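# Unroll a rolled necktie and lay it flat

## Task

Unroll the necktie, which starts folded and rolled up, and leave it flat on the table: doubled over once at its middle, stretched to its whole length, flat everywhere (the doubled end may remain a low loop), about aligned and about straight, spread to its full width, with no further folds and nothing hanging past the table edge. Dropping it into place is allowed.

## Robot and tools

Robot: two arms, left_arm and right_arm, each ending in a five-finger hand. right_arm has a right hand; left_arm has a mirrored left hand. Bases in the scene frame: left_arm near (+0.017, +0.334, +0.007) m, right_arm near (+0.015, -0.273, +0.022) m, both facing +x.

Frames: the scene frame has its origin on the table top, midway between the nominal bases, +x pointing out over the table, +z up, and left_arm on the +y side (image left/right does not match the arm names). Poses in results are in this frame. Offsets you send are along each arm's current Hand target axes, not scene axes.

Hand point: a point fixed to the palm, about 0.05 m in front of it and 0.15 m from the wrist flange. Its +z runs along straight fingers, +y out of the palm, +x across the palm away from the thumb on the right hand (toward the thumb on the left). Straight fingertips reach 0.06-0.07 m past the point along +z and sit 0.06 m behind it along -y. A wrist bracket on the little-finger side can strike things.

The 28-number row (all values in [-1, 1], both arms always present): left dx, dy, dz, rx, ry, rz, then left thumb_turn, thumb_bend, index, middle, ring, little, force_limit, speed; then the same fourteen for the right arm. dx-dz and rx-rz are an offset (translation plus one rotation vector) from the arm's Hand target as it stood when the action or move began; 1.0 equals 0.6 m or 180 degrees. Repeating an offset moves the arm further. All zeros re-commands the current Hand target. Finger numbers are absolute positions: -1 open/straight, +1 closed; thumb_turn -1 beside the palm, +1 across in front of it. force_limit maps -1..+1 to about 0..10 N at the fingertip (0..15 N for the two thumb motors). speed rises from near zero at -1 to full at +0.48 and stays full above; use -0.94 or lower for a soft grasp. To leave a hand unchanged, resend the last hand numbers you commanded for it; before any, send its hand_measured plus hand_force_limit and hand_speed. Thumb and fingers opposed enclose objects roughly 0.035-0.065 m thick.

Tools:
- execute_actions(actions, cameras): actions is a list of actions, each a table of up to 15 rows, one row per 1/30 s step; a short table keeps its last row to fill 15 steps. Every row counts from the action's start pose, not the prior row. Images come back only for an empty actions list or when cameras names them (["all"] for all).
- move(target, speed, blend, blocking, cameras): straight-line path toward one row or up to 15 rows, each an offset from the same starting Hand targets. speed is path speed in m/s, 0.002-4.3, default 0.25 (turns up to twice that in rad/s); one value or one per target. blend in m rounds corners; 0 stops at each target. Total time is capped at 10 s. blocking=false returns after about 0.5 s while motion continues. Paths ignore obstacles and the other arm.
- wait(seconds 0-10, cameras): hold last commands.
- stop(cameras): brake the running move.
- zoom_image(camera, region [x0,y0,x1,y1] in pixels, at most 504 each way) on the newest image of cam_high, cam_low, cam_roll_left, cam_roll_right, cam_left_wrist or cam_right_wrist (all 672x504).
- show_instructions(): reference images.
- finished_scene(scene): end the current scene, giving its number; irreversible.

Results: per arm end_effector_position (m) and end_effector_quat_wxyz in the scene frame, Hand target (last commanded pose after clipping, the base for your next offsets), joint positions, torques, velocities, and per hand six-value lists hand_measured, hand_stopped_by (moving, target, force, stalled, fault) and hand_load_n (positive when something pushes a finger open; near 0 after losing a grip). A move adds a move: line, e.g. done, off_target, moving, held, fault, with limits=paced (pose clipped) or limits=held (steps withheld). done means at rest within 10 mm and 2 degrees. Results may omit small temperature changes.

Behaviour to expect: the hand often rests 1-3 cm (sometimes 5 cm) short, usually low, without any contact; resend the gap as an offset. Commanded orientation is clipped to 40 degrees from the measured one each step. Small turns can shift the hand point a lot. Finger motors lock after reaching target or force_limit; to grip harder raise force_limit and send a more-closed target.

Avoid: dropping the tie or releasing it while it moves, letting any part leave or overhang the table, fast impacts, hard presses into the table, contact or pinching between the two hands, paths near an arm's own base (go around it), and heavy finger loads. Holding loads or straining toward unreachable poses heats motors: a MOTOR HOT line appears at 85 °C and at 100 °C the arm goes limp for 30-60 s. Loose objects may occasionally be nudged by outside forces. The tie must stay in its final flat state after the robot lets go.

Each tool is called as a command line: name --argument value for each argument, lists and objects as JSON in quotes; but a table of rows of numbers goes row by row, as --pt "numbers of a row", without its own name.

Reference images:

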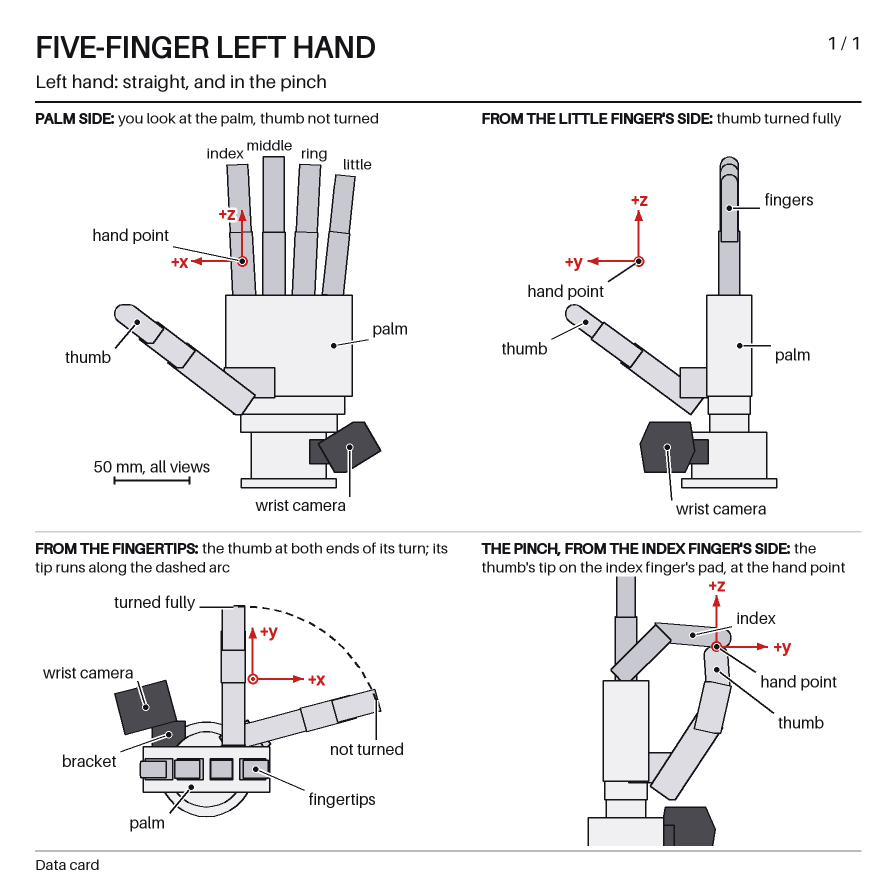

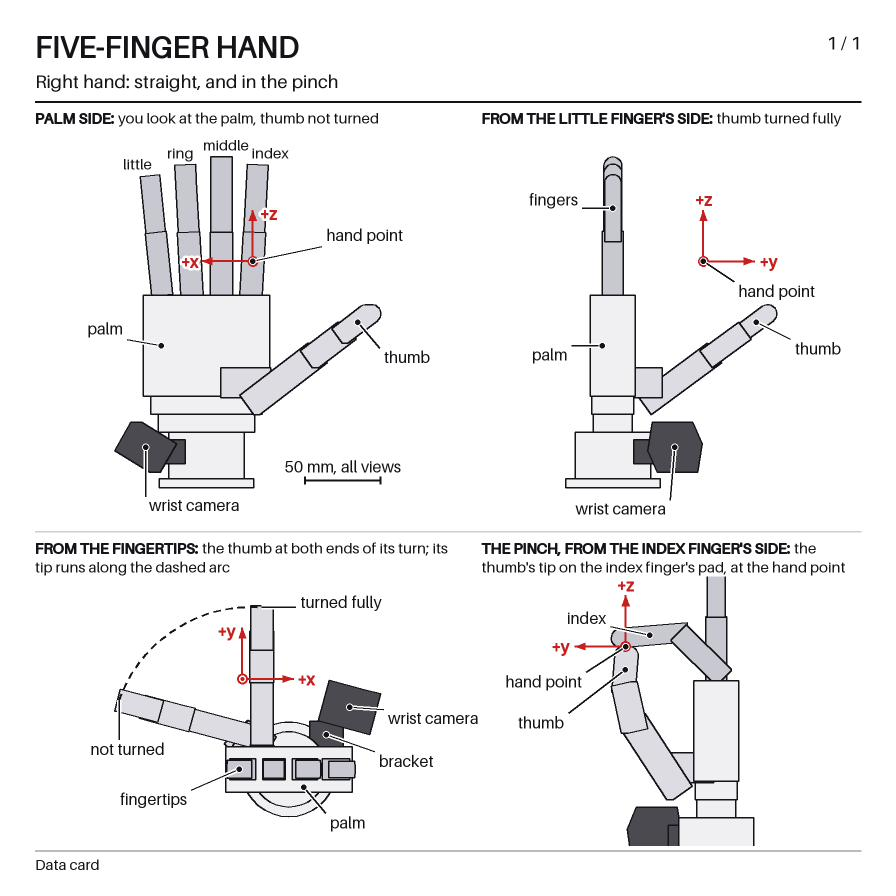

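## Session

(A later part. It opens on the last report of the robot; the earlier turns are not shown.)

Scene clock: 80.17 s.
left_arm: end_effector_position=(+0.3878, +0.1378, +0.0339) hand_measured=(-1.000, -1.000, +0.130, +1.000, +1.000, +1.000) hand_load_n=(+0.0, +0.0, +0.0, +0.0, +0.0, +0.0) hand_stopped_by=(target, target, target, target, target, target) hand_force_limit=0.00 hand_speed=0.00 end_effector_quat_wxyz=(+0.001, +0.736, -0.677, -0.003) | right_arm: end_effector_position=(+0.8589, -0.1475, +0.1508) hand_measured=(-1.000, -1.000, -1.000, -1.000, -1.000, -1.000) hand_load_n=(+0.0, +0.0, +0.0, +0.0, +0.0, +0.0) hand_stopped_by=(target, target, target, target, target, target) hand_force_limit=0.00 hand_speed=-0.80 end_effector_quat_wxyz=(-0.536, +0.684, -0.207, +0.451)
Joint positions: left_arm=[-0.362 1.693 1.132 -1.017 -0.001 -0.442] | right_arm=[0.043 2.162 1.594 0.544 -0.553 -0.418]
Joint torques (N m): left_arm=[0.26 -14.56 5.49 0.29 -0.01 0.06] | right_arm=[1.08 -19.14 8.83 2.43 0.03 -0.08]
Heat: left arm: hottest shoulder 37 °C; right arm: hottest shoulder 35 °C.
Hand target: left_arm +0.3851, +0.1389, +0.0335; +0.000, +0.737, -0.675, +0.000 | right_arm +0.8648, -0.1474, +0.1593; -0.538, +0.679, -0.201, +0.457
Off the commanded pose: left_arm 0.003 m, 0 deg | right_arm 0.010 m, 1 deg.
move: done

move --target '[0.0033,0.1525,-0.001,0,0,0,-1,-1,0.13,1,1,1,0,0,0,0,0,0,0,0,-1,-1,-1,-1,-1,-1,0,-0.8]' --speed 0.06 --cameras '["cam_high","cam_roll_left","cam_roll_right","cam_left_wrist"]'

zoom_image --camera "cam_roll_left" --region '[280, 220, 350, 290]'

zoom_image --camera "cam_left_wrist" --region '[200, 150, 450, 350]'

zoom_image --camera "cam_roll_right" --region '[480, 230, 550, 286]'

zoom_image --camera "cam_high" --region '[270, 130, 350, 190]'

Scene clock: 87.63 s.
left_arm: end_effector_position=(+0.2994, +0.1323, +0.0348) hand_measured=(-1.000, -1.000, +0.130, +1.000, +1.000, +1.000) hand_load_n=(+0.0, +0.0, +0.0, +0.0, +0.0, +0.0) hand_stopped_by=(target, target, target, target, target, target) hand_force_limit=0.00 hand_speed=0.00 end_effector_quat_wxyz=(+0.001, +0.738, -0.675, -0.004) | right_arm: end_effector_position=(+0.8589, -0.1475, +0.1508) hand_measured=(-1.000, -1.000, -1.000, -1.000, -1.000, -1.000) hand_load_n=(+0.0, +0.0, -0.5, +0.0, +0.0, +0.0) hand_stopped_by=(target, target, target, target, target, target) hand_force_limit=0.00 hand_speed=-0.80 end_effector_quat_wxyz=(-0.536, +0.684, -0.207, +0.451)
Joint positions: left_arm=[-0.457 1.507 0.903 -0.975 -0.001 -0.541] | right_arm=[0.043 2.162 1.594 0.544 -0.553 -0.418]
Joint torques (N m): left_arm=[-0.91 -11.34 5.31 0.36 0.01 -0.03] | right_arm=[1.14 -19.02 8.83 2.41 0.02 -0.08]
Heat: left arm: hottest shoulder 37 °C; right arm: hottest shoulder 35 °C.
Hand target: left_arm +0.2942, +0.1289, +0.0341; +0.000, +0.737, -0.675, +0.000 | right_arm +0.8648, -0.1474, +0.1593; -0.538, +0.679, -0.201, +0.457
Off the commanded pose: left_arm 0.006 m, 0 deg | right_arm 0.010 m, 1 deg.
move: done
camera_calibration:
cam_left_wrist: T_world_to_cam=[[0.977726, -0.208584, -0.0233569, -0.259142], [-0.166985, -0.840458, 0.515506, 0.142243], [-0.127157, -0.500123, -0.856568, 0.248383], [0, 0, 0, 1]] pos_world=[0.308706, 0.189718, 0.133377]
Images, in order (width x height): cam_high 672x504, cam_roll_left 672x504, cam_roll_right 672x504, cam_left_wrist 672x504.

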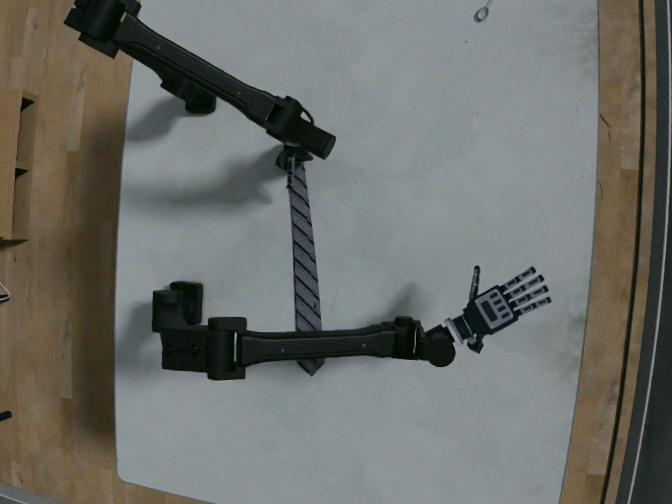

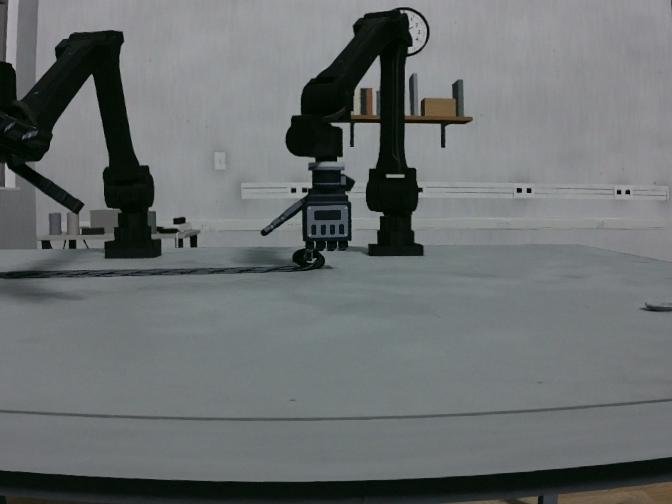

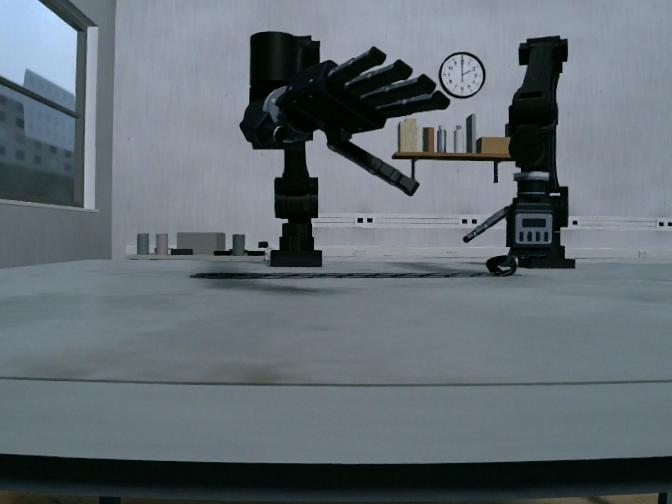

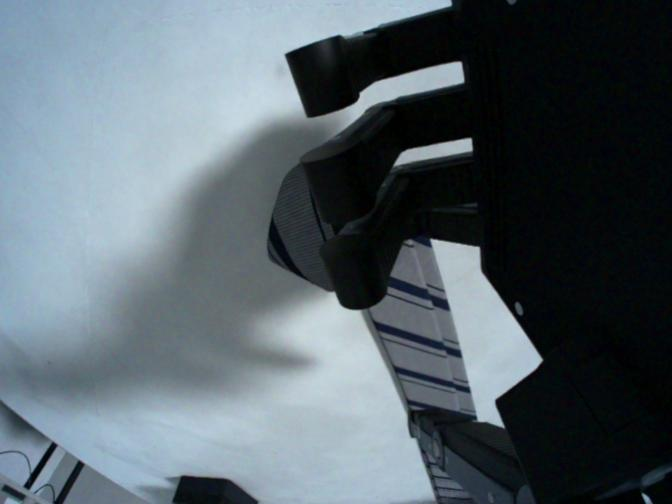

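Scaled by 7.200 from the camera's 672x504 image, which has a finer 960x720 frame.

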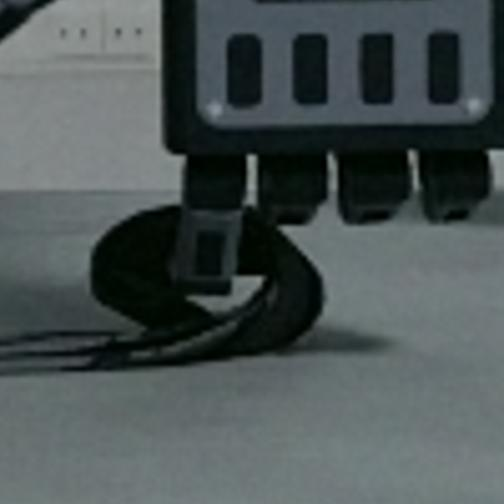

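Scaled by 2.016 from the camera's 672x504 image, which has a finer 960x720 frame.

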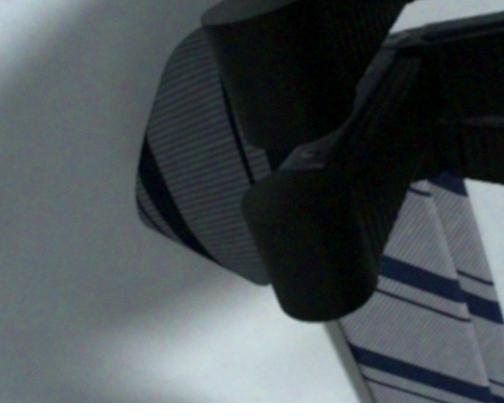

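Scaled by 7.200 from the camera's 672x504 image, which has a finer 960x720 frame.

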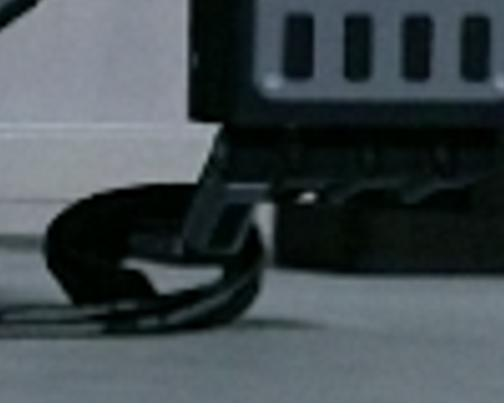

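Scaled by 6.300 from the camera's 672x504 image, which has a finer 960x720 frame.

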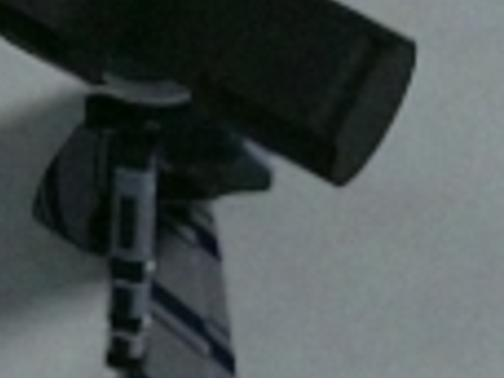

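move --pt "0.001 -0.013 -0.1 0 0 0 -1 -1 0.13 1 1 1 0 0 0 0 0 0 0 0 -1 -1 -1 -1 -1 -1 0 -0.8" --pt "-0.131 -0.032 -0.133 0 0 0 -1 -1 0.13 1 1 1 0 0 0 0 0 0 0 0 -1 -1 -1 -1 -1 -1 0 -0.8" --speed 0.1 --blend '[0.02,0]' --cameras '["cam_high","cam_low","cam_roll_left","cam_roll_right","cam_left_wrist"]'

zoom_image --camera "cam_roll_left" --region '[290, 180, 390, 290]'

zoom_image --camera "cam_low" --region '[450, 170, 590, 270]'

zoom_image --camera "cam_roll_right" --region '[480, 200, 580, 286]'

zoom_image --camera "cam_left_wrist" --region '[200, 150, 500, 450]'

Scene clock: 97.33 s.
left_arm: end_effector_position=(+0.2956, +0.2080, +0.1014) hand_measured=(-1.000, -1.000, +0.130, +1.000, +1.000, +1.000) hand_load_n=(+0.0, +0.0, +0.0, +0.0, +0.0, +0.0) hand_stopped_by=(target, target, target, target, target, target) hand_force_limit=0.00 hand_speed=0.00 end_effector_quat_wxyz=(+0.006, +0.738, -0.674, -0.014) | right_arm: end_effector_position=(+0.8589, -0.1475, +0.1508) hand_measured=(-1.000, -1.000, -1.000, -1.000, -1.000, -1.000) hand_load_n=(+0.0, +0.0, +0.0, +0.0, +0.0, +0.0) hand_stopped_by=(target, target, target, target, target, target) hand_force_limit=0.00 hand_speed=-0.80 end_effector_quat_wxyz=(-0.536, +0.684, -0.207, +0.451)
Joint positions: left_arm=[-0.265 1.352 0.938 -1.188 -0.002 -0.352] | right_arm=[0.043 2.162 1.594 0.544 -0.553 -0.418]
Joint torques (N m): left_arm=[0.97 -9.64 9.22 -0.58 0.02 0.2] | right_arm=[1.14 -19.14 8.83 2.41 0.02 -0.08]
Heat: left arm: hottest shoulder 37 °C; right arm: hottest shoulder 36 °C.
Hand target: left_arm +0.3063, +0.2089, +0.1140; +0.000, +0.737, -0.675, +0.000 | right_arm +0.8648, -0.1474, +0.1593; -0.538, +0.679, -0.201, +0.457
Off the commanded pose: left_arm 0.017 m, 2 deg | right_arm 0.010 m, 1 deg.
move: off_target (left_arm)
camera_calibration:
cam_left_wrist: T_world_to_cam=[[0.977489, -0.205781, -0.0465689, -0.236169], [-0.153147, -0.84385, 0.51426, 0.167631], [-0.145122, -0.495552, -0.856369, 0.347199], [0, 0, 0, 1]] pos_world=[0.306911, 0.264911, 0.200126]
Images, in order (width x height): cam_high 672x504, cam_low 672x504, cam_roll_left 672x504, cam_roll_right 672x504, cam_left_wrist 672x504.

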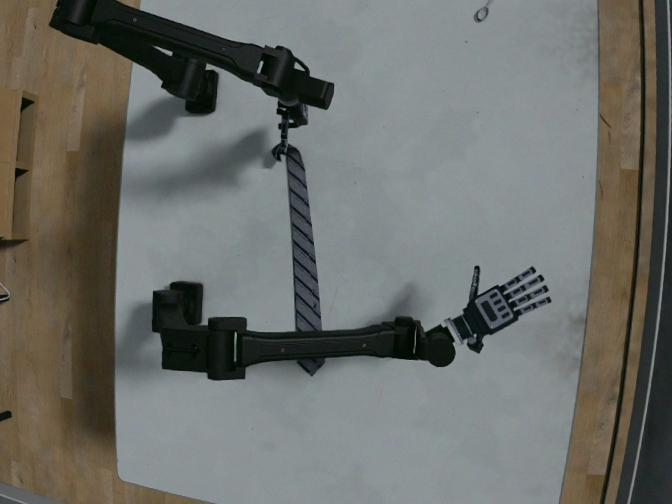

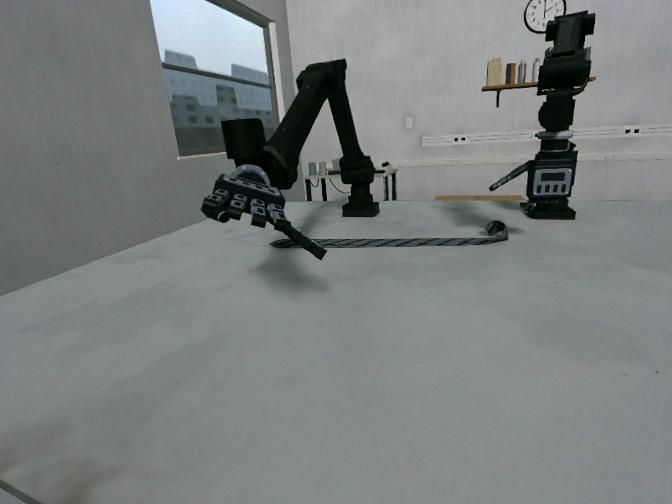

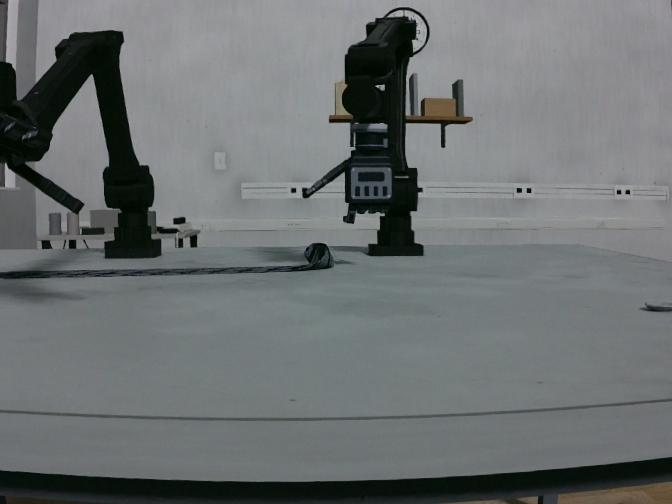

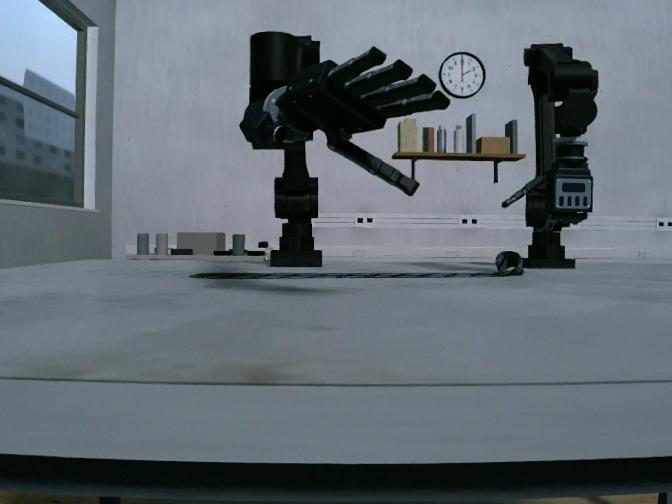

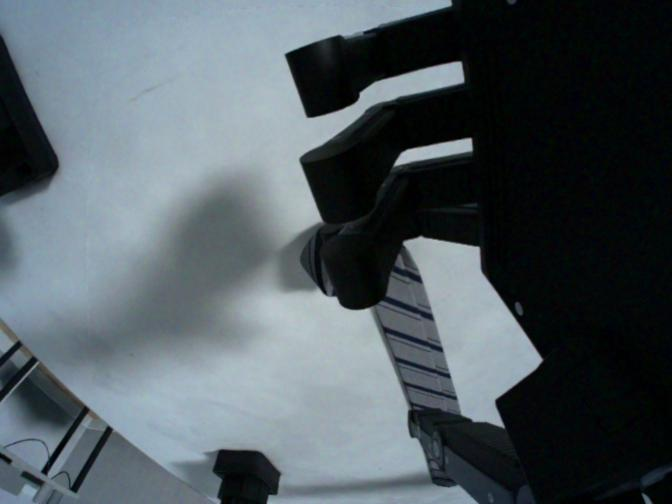

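Scaled by 4.582 from the camera's 672x504 image, which has a finer 960x720 frame.

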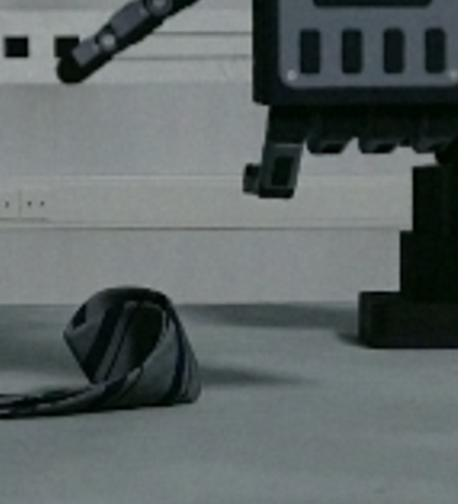

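Scaled by 3.600 from the camera's 672x504 image, which has a finer 960x720 frame.

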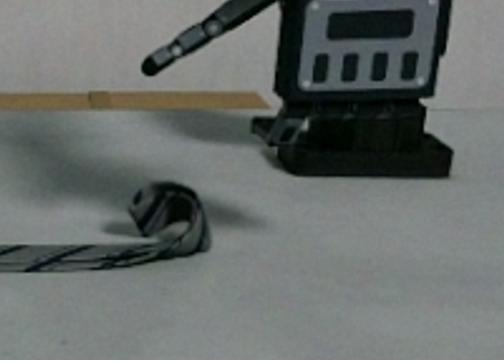

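Scaled by 5.040 from the camera's 672x504 image, which has a finer 960x720 frame.

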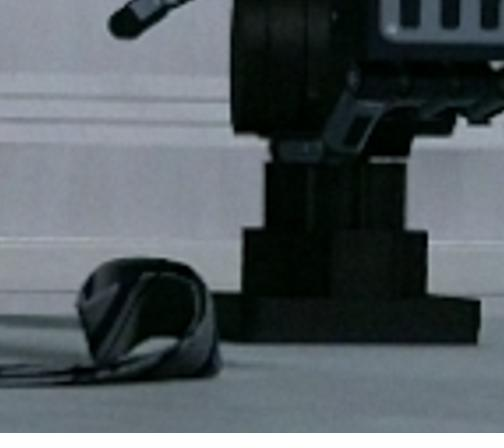

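Scaled by 1.680 from the camera's 672x504 image, which has a finer 960x720 frame.

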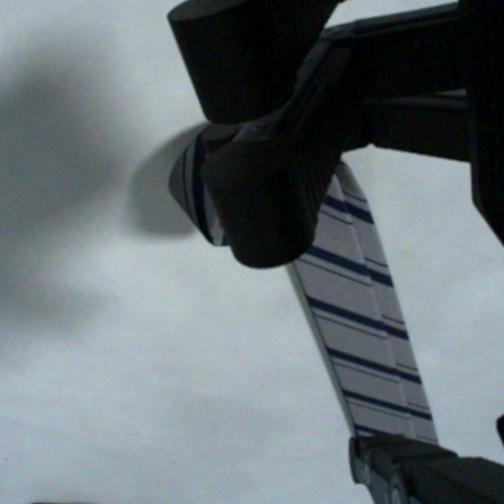

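zoom_image --camera "cam_high" --region '[255, 110, 335, 190]'

zoom_image --camera "cam_roll_left" --region '[296, 236, 346, 280]'

zoom_image --camera "cam_low" --region '[475, 210, 525, 256]'

Scaled by 6.300 from the camera's 672x504 image, which has a finer 960x720 frame.

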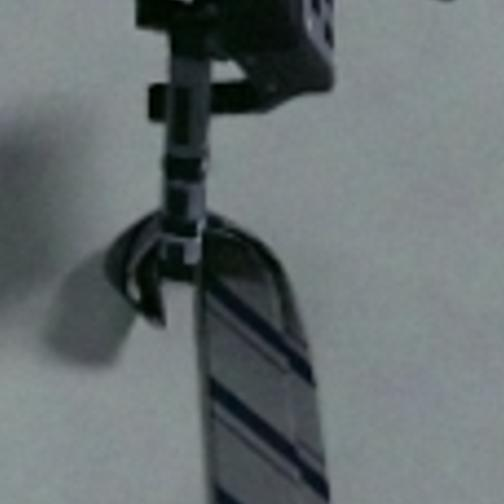

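Scaled by 10.080 from the camera's 672x504 image, which has a finer 960x720 frame.

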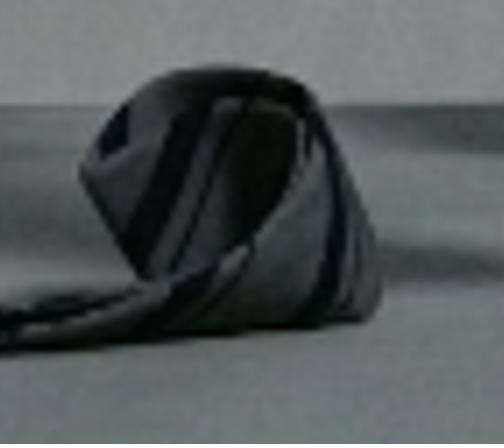

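Scaled by 10.080 from the camera's 672x504 image, which has a finer 960x720 frame.

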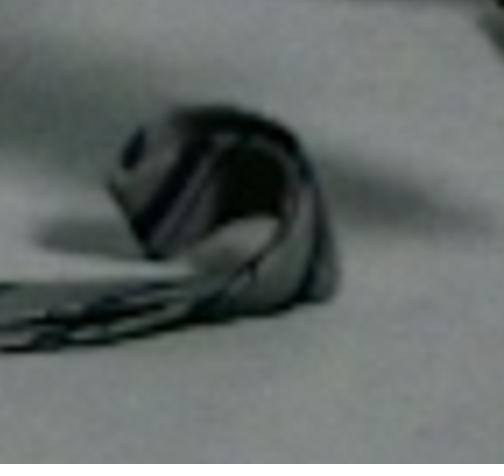

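move --target '[0.0,-0.18,-0.02,0,0,0,-1,-1,0.13,1,1,1,0,0,0,0,0,0,0,0,-1,-1,-1,-1,-1,-1,0,-0.8]' --speed 0.25 --cameras '["cam_high","cam_left_wrist"]'

zoom_image --camera "cam_high" --region '[260, 120, 320, 180]'

zoom_image --camera "cam_left_wrist" --region '[100, 150, 350, 400]'

Scene clock: 109.73 s.
left_arm: end_effector_position=(+0.3983, +0.2164, +0.1186) hand_measured=(-1.000, -1.000, +0.130, +1.000, +1.000, +1.000) hand_load_n=(+0.0, +0.0, +0.0, +0.0, +0.0, +0.5) hand_stopped_by=(target, target, target, target, target, target) hand_force_limit=0.00 hand_speed=0.00 end_effector_quat_wxyz=(+0.003, +0.738, -0.674, -0.008) | right_arm: end_effector_position=(+0.8589, -0.1475, +0.1508) hand_measured=(-1.000, -1.000, -1.000, -1.000, -1.000, -1.000) hand_load_n=(+0.0, +0.0, +0.0, -0.5, +0.0, +0.0) hand_stopped_by=(target, target, target, target, target, target) hand_force_limit=0.00 hand_speed=-0.80 end_effector_quat_wxyz=(-0.536, +0.684, -0.207, +0.451)
Joint positions: left_arm=[-0.188 1.574 1.227 -1.241 -0.002 -0.274] | right_arm=[0.043 2.162 1.594 0.544 -0.553 -0.418]
Joint torques (N m): left_arm=[1.03 -11.22 10.55 -0.55 0.02 0.19] | right_arm=[1.08 -19.02 8.83 2.4 0.03 -0.08]
Heat: left arm: hottest shoulder 36 °C; right arm: hottest shoulder 36 °C.
Hand target: left_arm +0.4139, +0.2183, +0.1260; +0.000, +0.737, -0.675, +0.000 | right_arm +0.8648, -0.1474, +0.1593; -0.538, +0.679, -0.201, +0.457
Off the commanded pose: left_arm 0.017 m, 1 deg | right_arm 0.010 m, 1 deg.
move: off_target (left_arm)
camera_calibration:
cam_left_wrist: T_world_to_cam=[[0.97796, -0.206221, -0.0326653, -0.335847], [-0.16016, -0.841306, 0.516287, 0.183688], [-0.133951, -0.499676, -0.855793, 0.377313], [0, 0, 0, 1]] pos_world=[0.408406, 0.273814, 0.217095]
Images, in order (width x height): cam_high 672x504, cam_left_wrist 672x504.

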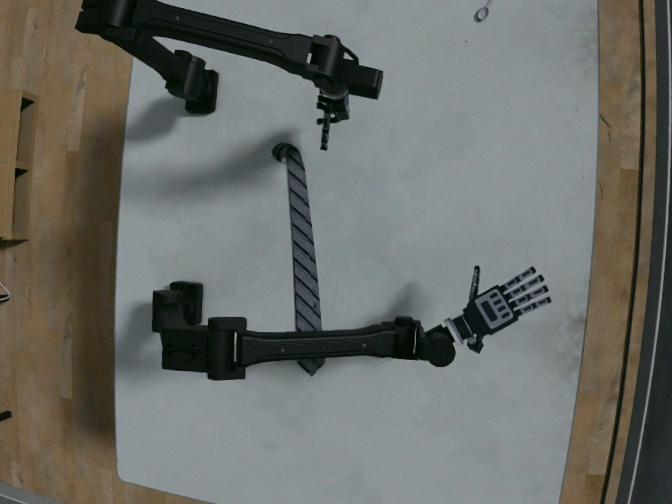

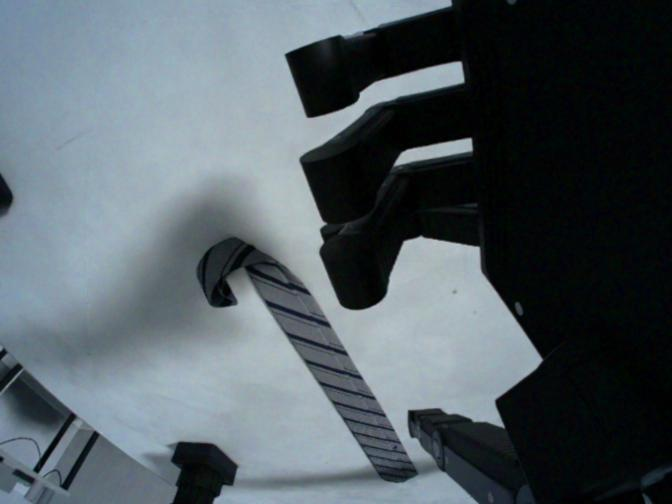

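Scaled by 8.400 from the camera's 672x504 image, which has a finer 960x720 frame.

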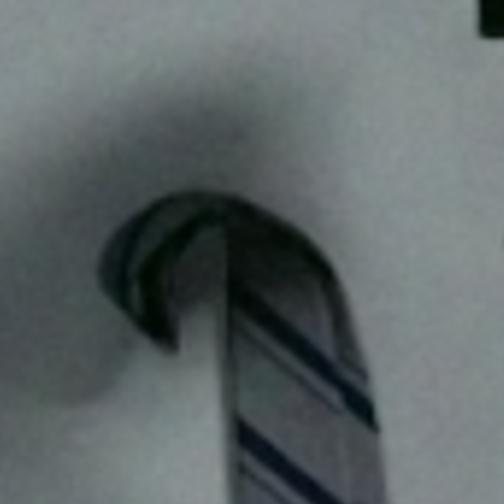

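Scaled by 2.016 from the camera's 672x504 image, which has a finer 960x720 frame.

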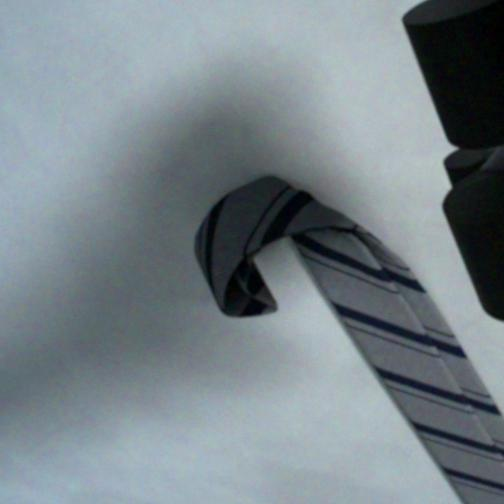

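move --target '[0.275,0.258,-0.073,0,0,-0.472,-1,-1,-1,1,1,1,0,0,0,0,0,0,0,0,-1,-1,-1,-1,-1,-1,0,-0.8]' --speed 0.25 --cameras '["cam_high","cam_roll_left","cam_left_wrist"]'

zoom_image --camera "cam_high" --region '[240, 120, 340, 220]'

zoom_image --camera "cam_roll_left" --region '[260, 180, 360, 280]'

Scene clock: 139.80 s.
left_arm: end_effector_position=(+0.2823, +0.0417, +0.1720) hand_measured=(-1.000, -1.000, -1.000, +1.000, +1.000, +1.000) hand_load_n=(+0.0, +0.0, +0.0, +0.0, +0.0, +0.0) hand_stopped_by=(target, target, target, target, target, target) hand_force_limit=0.00 hand_speed=0.00 end_effector_quat_wxyz=(+0.036, +0.995, -0.088, -0.021) | right_arm: end_effector_position=(+0.8589, -0.1475, +0.1508) hand_measured=(-1.000, -1.000, -1.000, -1.000, -1.000, -1.000) hand_load_n=(-0.5, +0.0, +0.0, +0.0, +0.0, -0.5) hand_stopped_by=(target, target, target, target, target, target) hand_force_limit=0.00 hand_speed=-0.80 end_effector_quat_wxyz=(-0.536, +0.684, -0.207, +0.451)
Joint positions: left_arm=[-0.702 1.229 1.016 -1.35 0.084 -2.093] | right_arm=[0.043 2.162 1.594 0.544 -0.553 -0.418]
Joint torques (N m): left_arm=[-1.03 -7.88 7.19 -0.43 0.14 -0.03] | right_arm=[1.08 -19.08 8.81 2.4 0.03 -0.08]
Heat: left arm: hottest shoulder 35 °C; right arm: hottest shoulder 36 °C.
Hand target: left_arm +0.2741, +0.0402, +0.1696; +0.000, +1.000, +0.000, +0.000 | right_arm +0.8648, -0.1474, +0.1593; -0.538, +0.679, -0.201, +0.457
Off the commanded pose: left_arm 0.009 m, 11 deg | right_arm 0.010 m, 1 deg.
joint sent to its limit (left arm) — joint 6 (wrist roll), lower limit. The joint targets are off in orientation, not in position.
move: off_target (left_arm)
camera_calibration:
cam_left_wrist: T_world_to_cam=[[0.453564, 0.885662, -0.0994122, -0.142738], [0.789732, -0.347708, 0.505393, -0.296427], [0.413041, -0.307737, -0.857144, 0.157989], [0, 0, 0, 1]] pos_world=[0.233583, 0.071967, 0.271042]
Images, in order (width x height): cam_high 672x504, cam_roll_left 672x504, cam_left_wrist 672x504.

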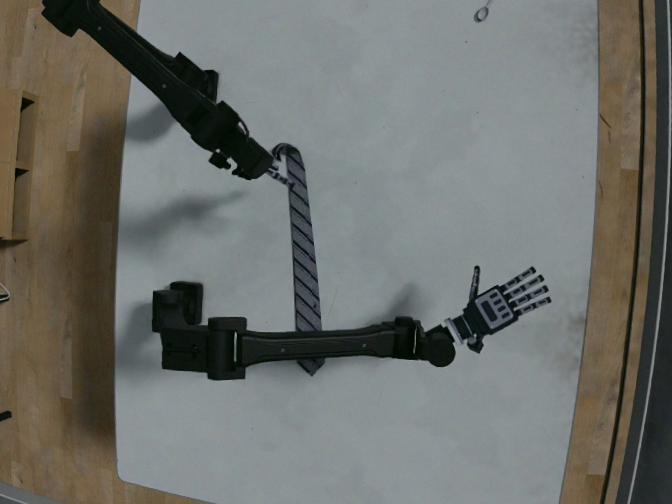

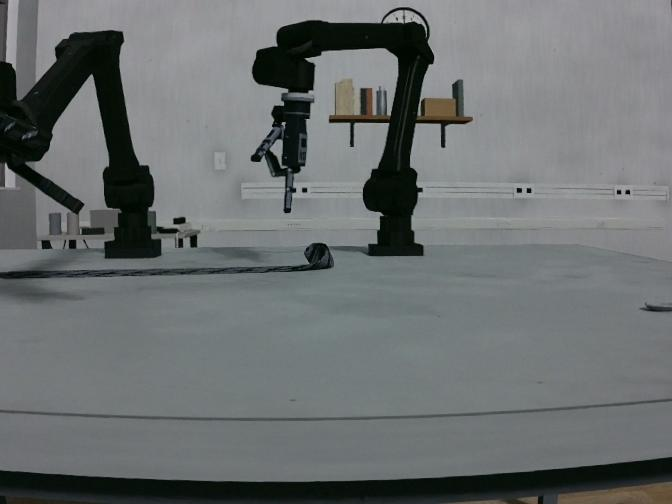

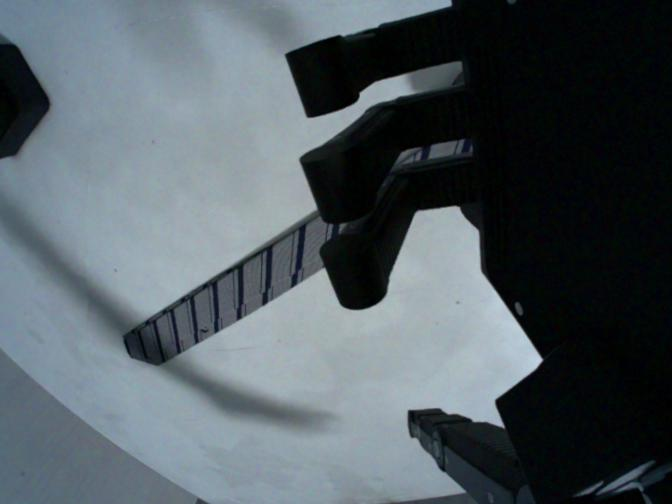

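Scaled by 5.040 from the camera's 672x504 image, which has a finer 960x720 frame.

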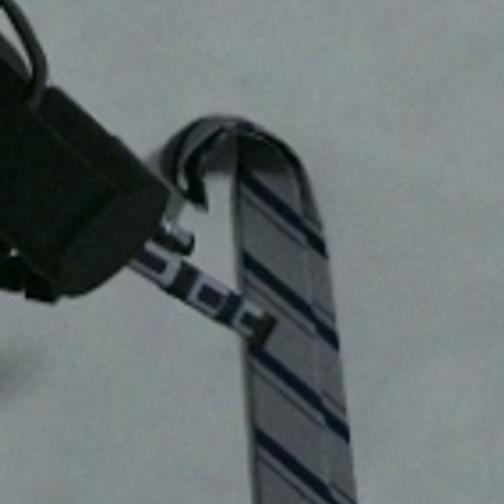

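Scaled by 5.040 from the camera's 672x504 image, which has a finer 960x720 frame.

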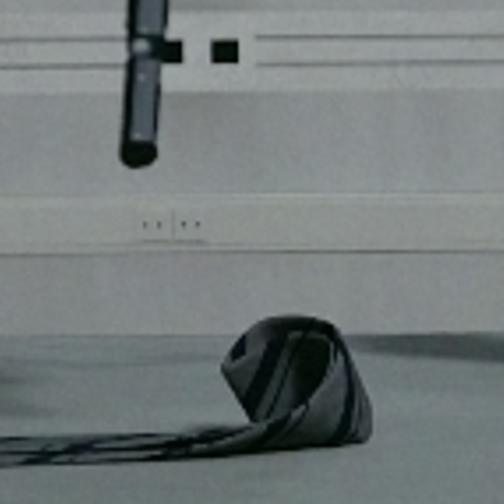

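move --target '[-0.008,-0.003,0.168,0,0,0.083,-1,-1,-1,1,1,1,0,0,0,0,0,0,0,0,-1,-1,-1,-1,-1,-1,0,-0.8]' --speed 0.1 --cameras '["cam_high","cam_roll_left","cam_low"]'

zoom_image --camera "cam_high" --region '[240, 120, 340, 220]'

zoom_image --camera "cam_roll_left" --region '[280, 220, 350, 290]'

zoom_image --camera "cam_low" --region '[450, 180, 530, 260]'

Scene clock: 157.90 s.
left_arm: end_effector_position=(+0.2774, +0.0436, +0.0804) hand_measured=(-1.000, -1.000, -1.000, +1.000, +1.000, +1.000) hand_load_n=(+0.0, +0.0, +0.0, +0.0, +0.0, +0.0) hand_stopped_by=(target, target, target, target, target, target) hand_force_limit=0.00 hand_speed=0.00 end_effector_quat_wxyz=(+0.006, +0.993, -0.116, +0.008) | right_arm: end_effector_position=(+0.8589, -0.1475, +0.1508) hand_measured=(-1.000, -1.000, -1.000, -1.000, -1.000, -1.000) hand_load_n=(+0.0, +0.0, +0.0, +0.0, +0.0, +0.0) hand_stopped_by=(target, target, target, target, target, target) hand_force_limit=0.00 hand_speed=-0.80 end_effector_quat_wxyz=(-0.536, +0.684, -0.207, +0.451)
Joint positions: left_arm=[-0.746 1.3 0.83 -1.081 0.001 -2.079] | right_arm=[0.043 2.162 1.594 0.544 -0.553 -0.418]
Joint torques (N m): left_arm=[-0.97 -6.48 6.02 0.51 -0.08 0.2] | right_arm=[1.08 -19.08 8.81 2.4 0.02 -0.08]
Heat: left arm: hottest shoulder 35 °C; right arm: hottest shoulder 36 °C.
Hand target: left_arm +0.2693, +0.0423, +0.0688; -0.001, +0.991, -0.130, +0.000 | right_arm +0.8648, -0.1474, +0.1593; -0.538, +0.679, -0.201, +0.457
Off the commanded pose: left_arm 0.014 m, 2 deg | right_arm 0.010 m, 1 deg.
move: off_target (left_arm)
Images, in order (width x height): cam_high 672x504, cam_low 672x504, cam_roll_left 672x504.

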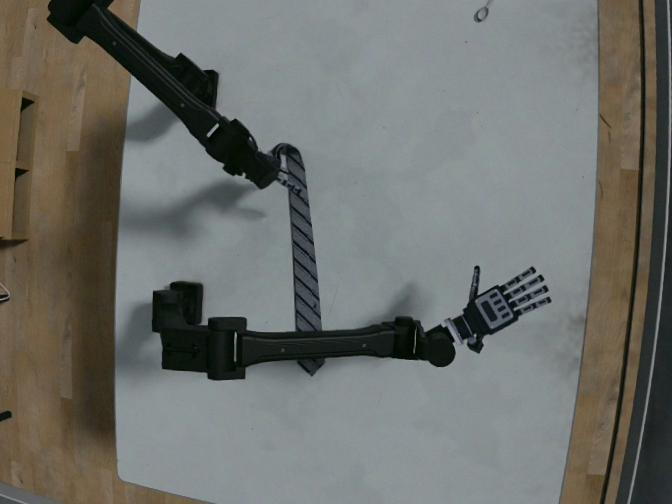

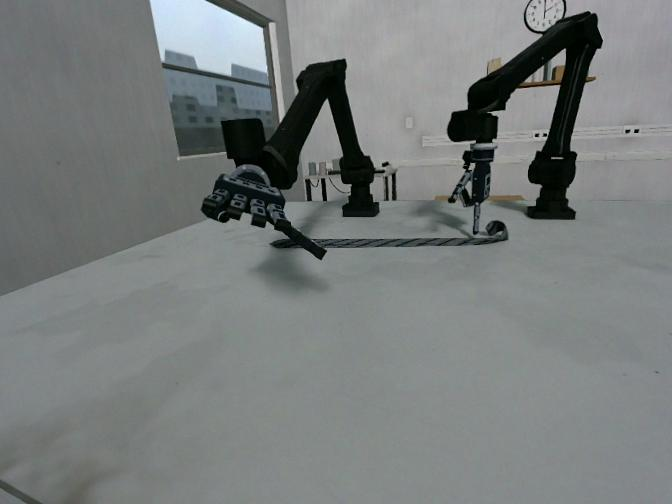

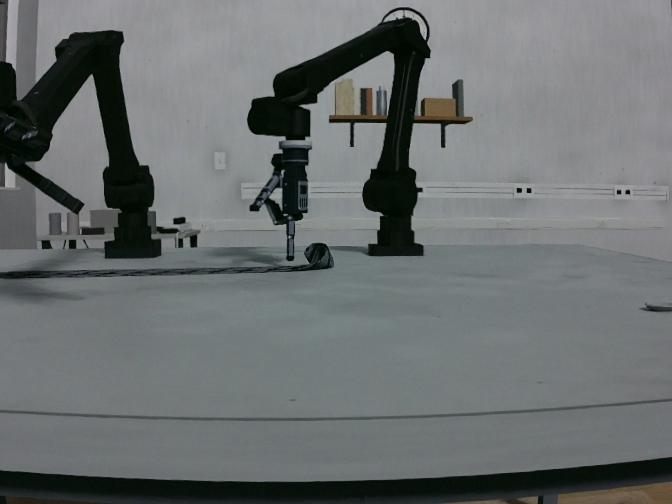

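Scaled by 5.040 from the camera's 672x504 image, which has a finer 960x720 frame.

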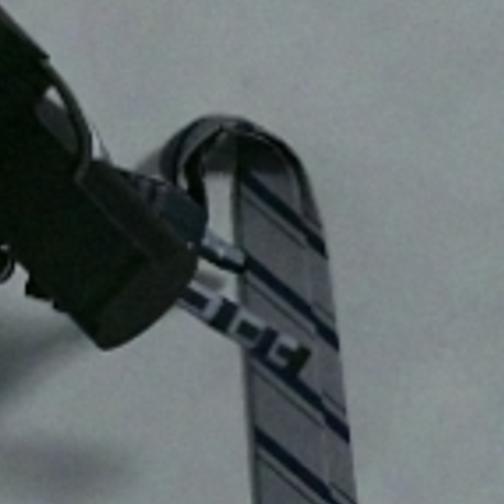

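Scaled by 7.200 from the camera's 672x504 image, which has a finer 960x720 frame.

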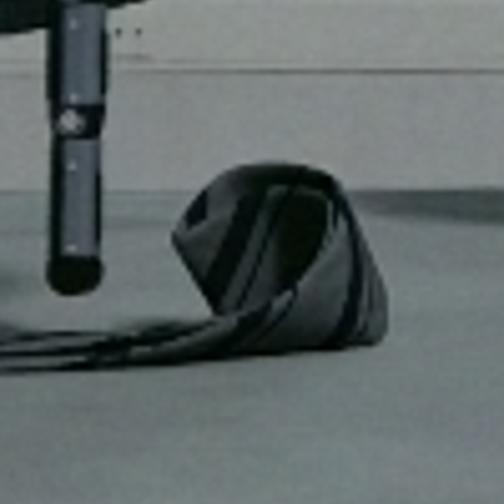

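Scaled by 6.300 from the camera's 672x504 image, which has a finer 960x720 frame.

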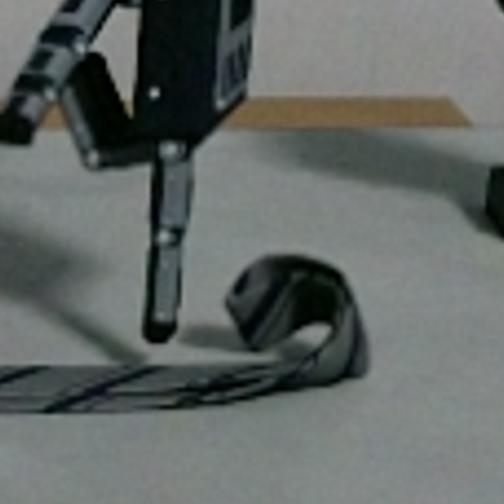

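move --pt "-0.0129 0.0035 0.0233 0 0 0 -1 -1 -1 1 1 1 0 0 0 0 0 0 0 0 -1 -1 -1 -1 -1 -1 0 -0.8" --pt "-0.0387 -0.0932 0.0233 0 0 0 -1 -1 -1 1 1 1 0 0 0 0 0 0 0 0 -1 -1 -1 -1 -1 -1 0 -0.8" --speed 0.08 --cameras '["cam_high","cam_roll_left","cam_low"]'

zoom_image --camera "cam_high" --region '[240, 100, 340, 200]'

zoom_image --camera "cam_roll_left" --region '[280, 220, 350, 290]'

zoom_image --camera "cam_low" --region '[450, 180, 530, 260]'

Scene clock: 169.87 s.
left_arm: end_effector_position=(+0.2688, +0.0889, +0.0656) hand_measured=(-1.000, -1.000, -1.000, +1.000, +1.000, +1.000) hand_load_n=(+0.0, +0.0, -0.5, +0.0, +0.5, +0.0) hand_stopped_by=(target, target, target, target, target, target) hand_force_limit=0.00 hand_speed=0.00 end_effector_quat_wxyz=(+0.010, +0.991, -0.133, +0.014) | right_arm: end_effector_position=(+0.8589, -0.1475, +0.1508) hand_measured=(-1.000, -1.000, -1.000, -1.000, -1.000, -1.000) hand_load_n=(+0.0, +0.0, +0.0, +0.0, +0.0, +0.0) hand_stopped_by=(target, target, target, target, target, target) hand_force_limit=0.00 hand_speed=-0.80 end_effector_quat_wxyz=(-0.536, +0.684, -0.207, +0.451)
Joint positions: left_arm=[-0.645 1.216 0.712 -1.034 0.004 -1.945] | right_arm=[0.043 2.162 1.594 0.544 -0.553 -0.418]
Joint torques (N m): left_arm=[1.44 -6.36 5.08 -0.34 -0.14 0.19] | right_arm=[1.14 -19.08 8.81 2.41 0.03 -0.08]
Heat: left arm: hottest shoulder 35 °C; right arm: hottest shoulder 36 °C.
Hand target: left_arm +0.2614, +0.1022, +0.0550; +0.000, +0.991, -0.130, +0.000 | right_arm +0.8648, -0.1474, +0.1593; -0.538, +0.679, -0.201, +0.457
Off the commanded pose: left_arm 0.019 m, 2 deg | right_arm 0.010 m, 1 deg.
move: off_target (left_arm)
Images, in order (width x height): cam_high 672x504, cam_low 672x504, cam_roll_left 672x504.

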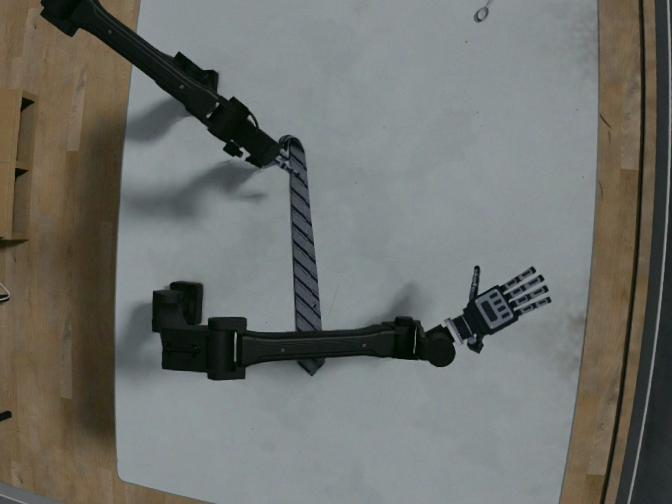

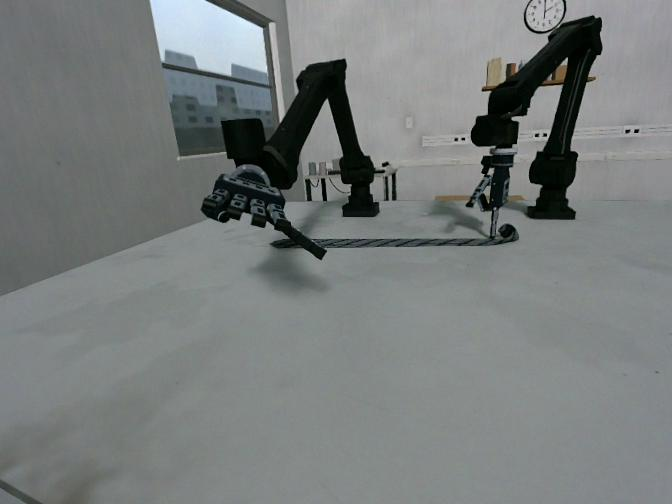

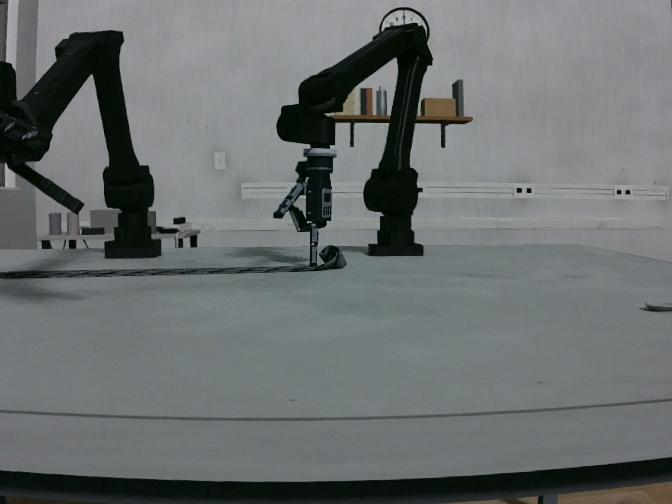

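Scaled by 5.040 from the camera's 672x504 image, which has a finer 960x720 frame.

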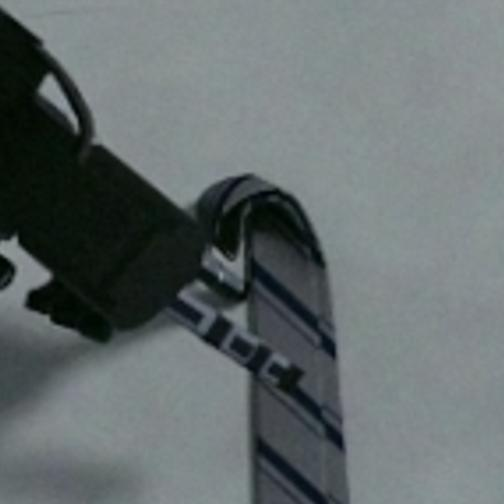

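Scaled by 7.200 from the camera's 672x504 image, which has a finer 960x720 frame.

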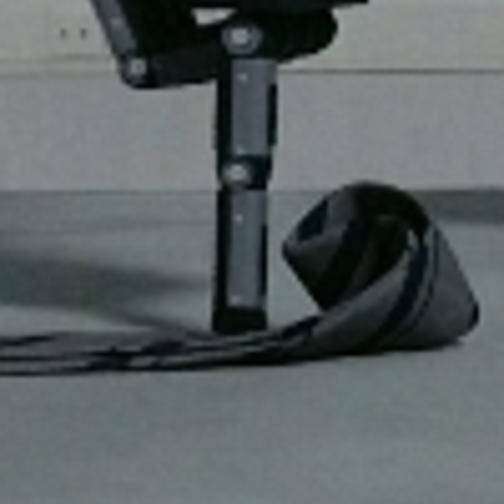

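Scaled by 6.300 from the camera's 672x504 image, which has a finer 960x720 frame.

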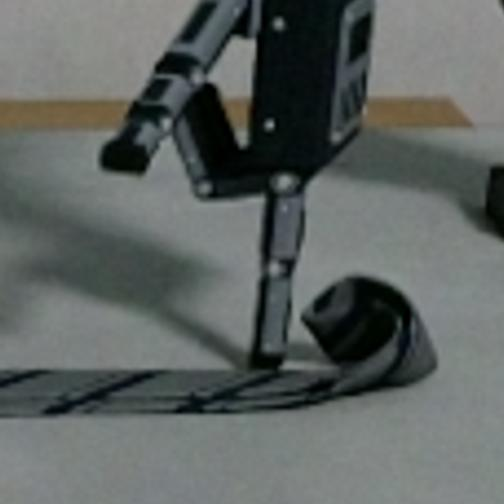

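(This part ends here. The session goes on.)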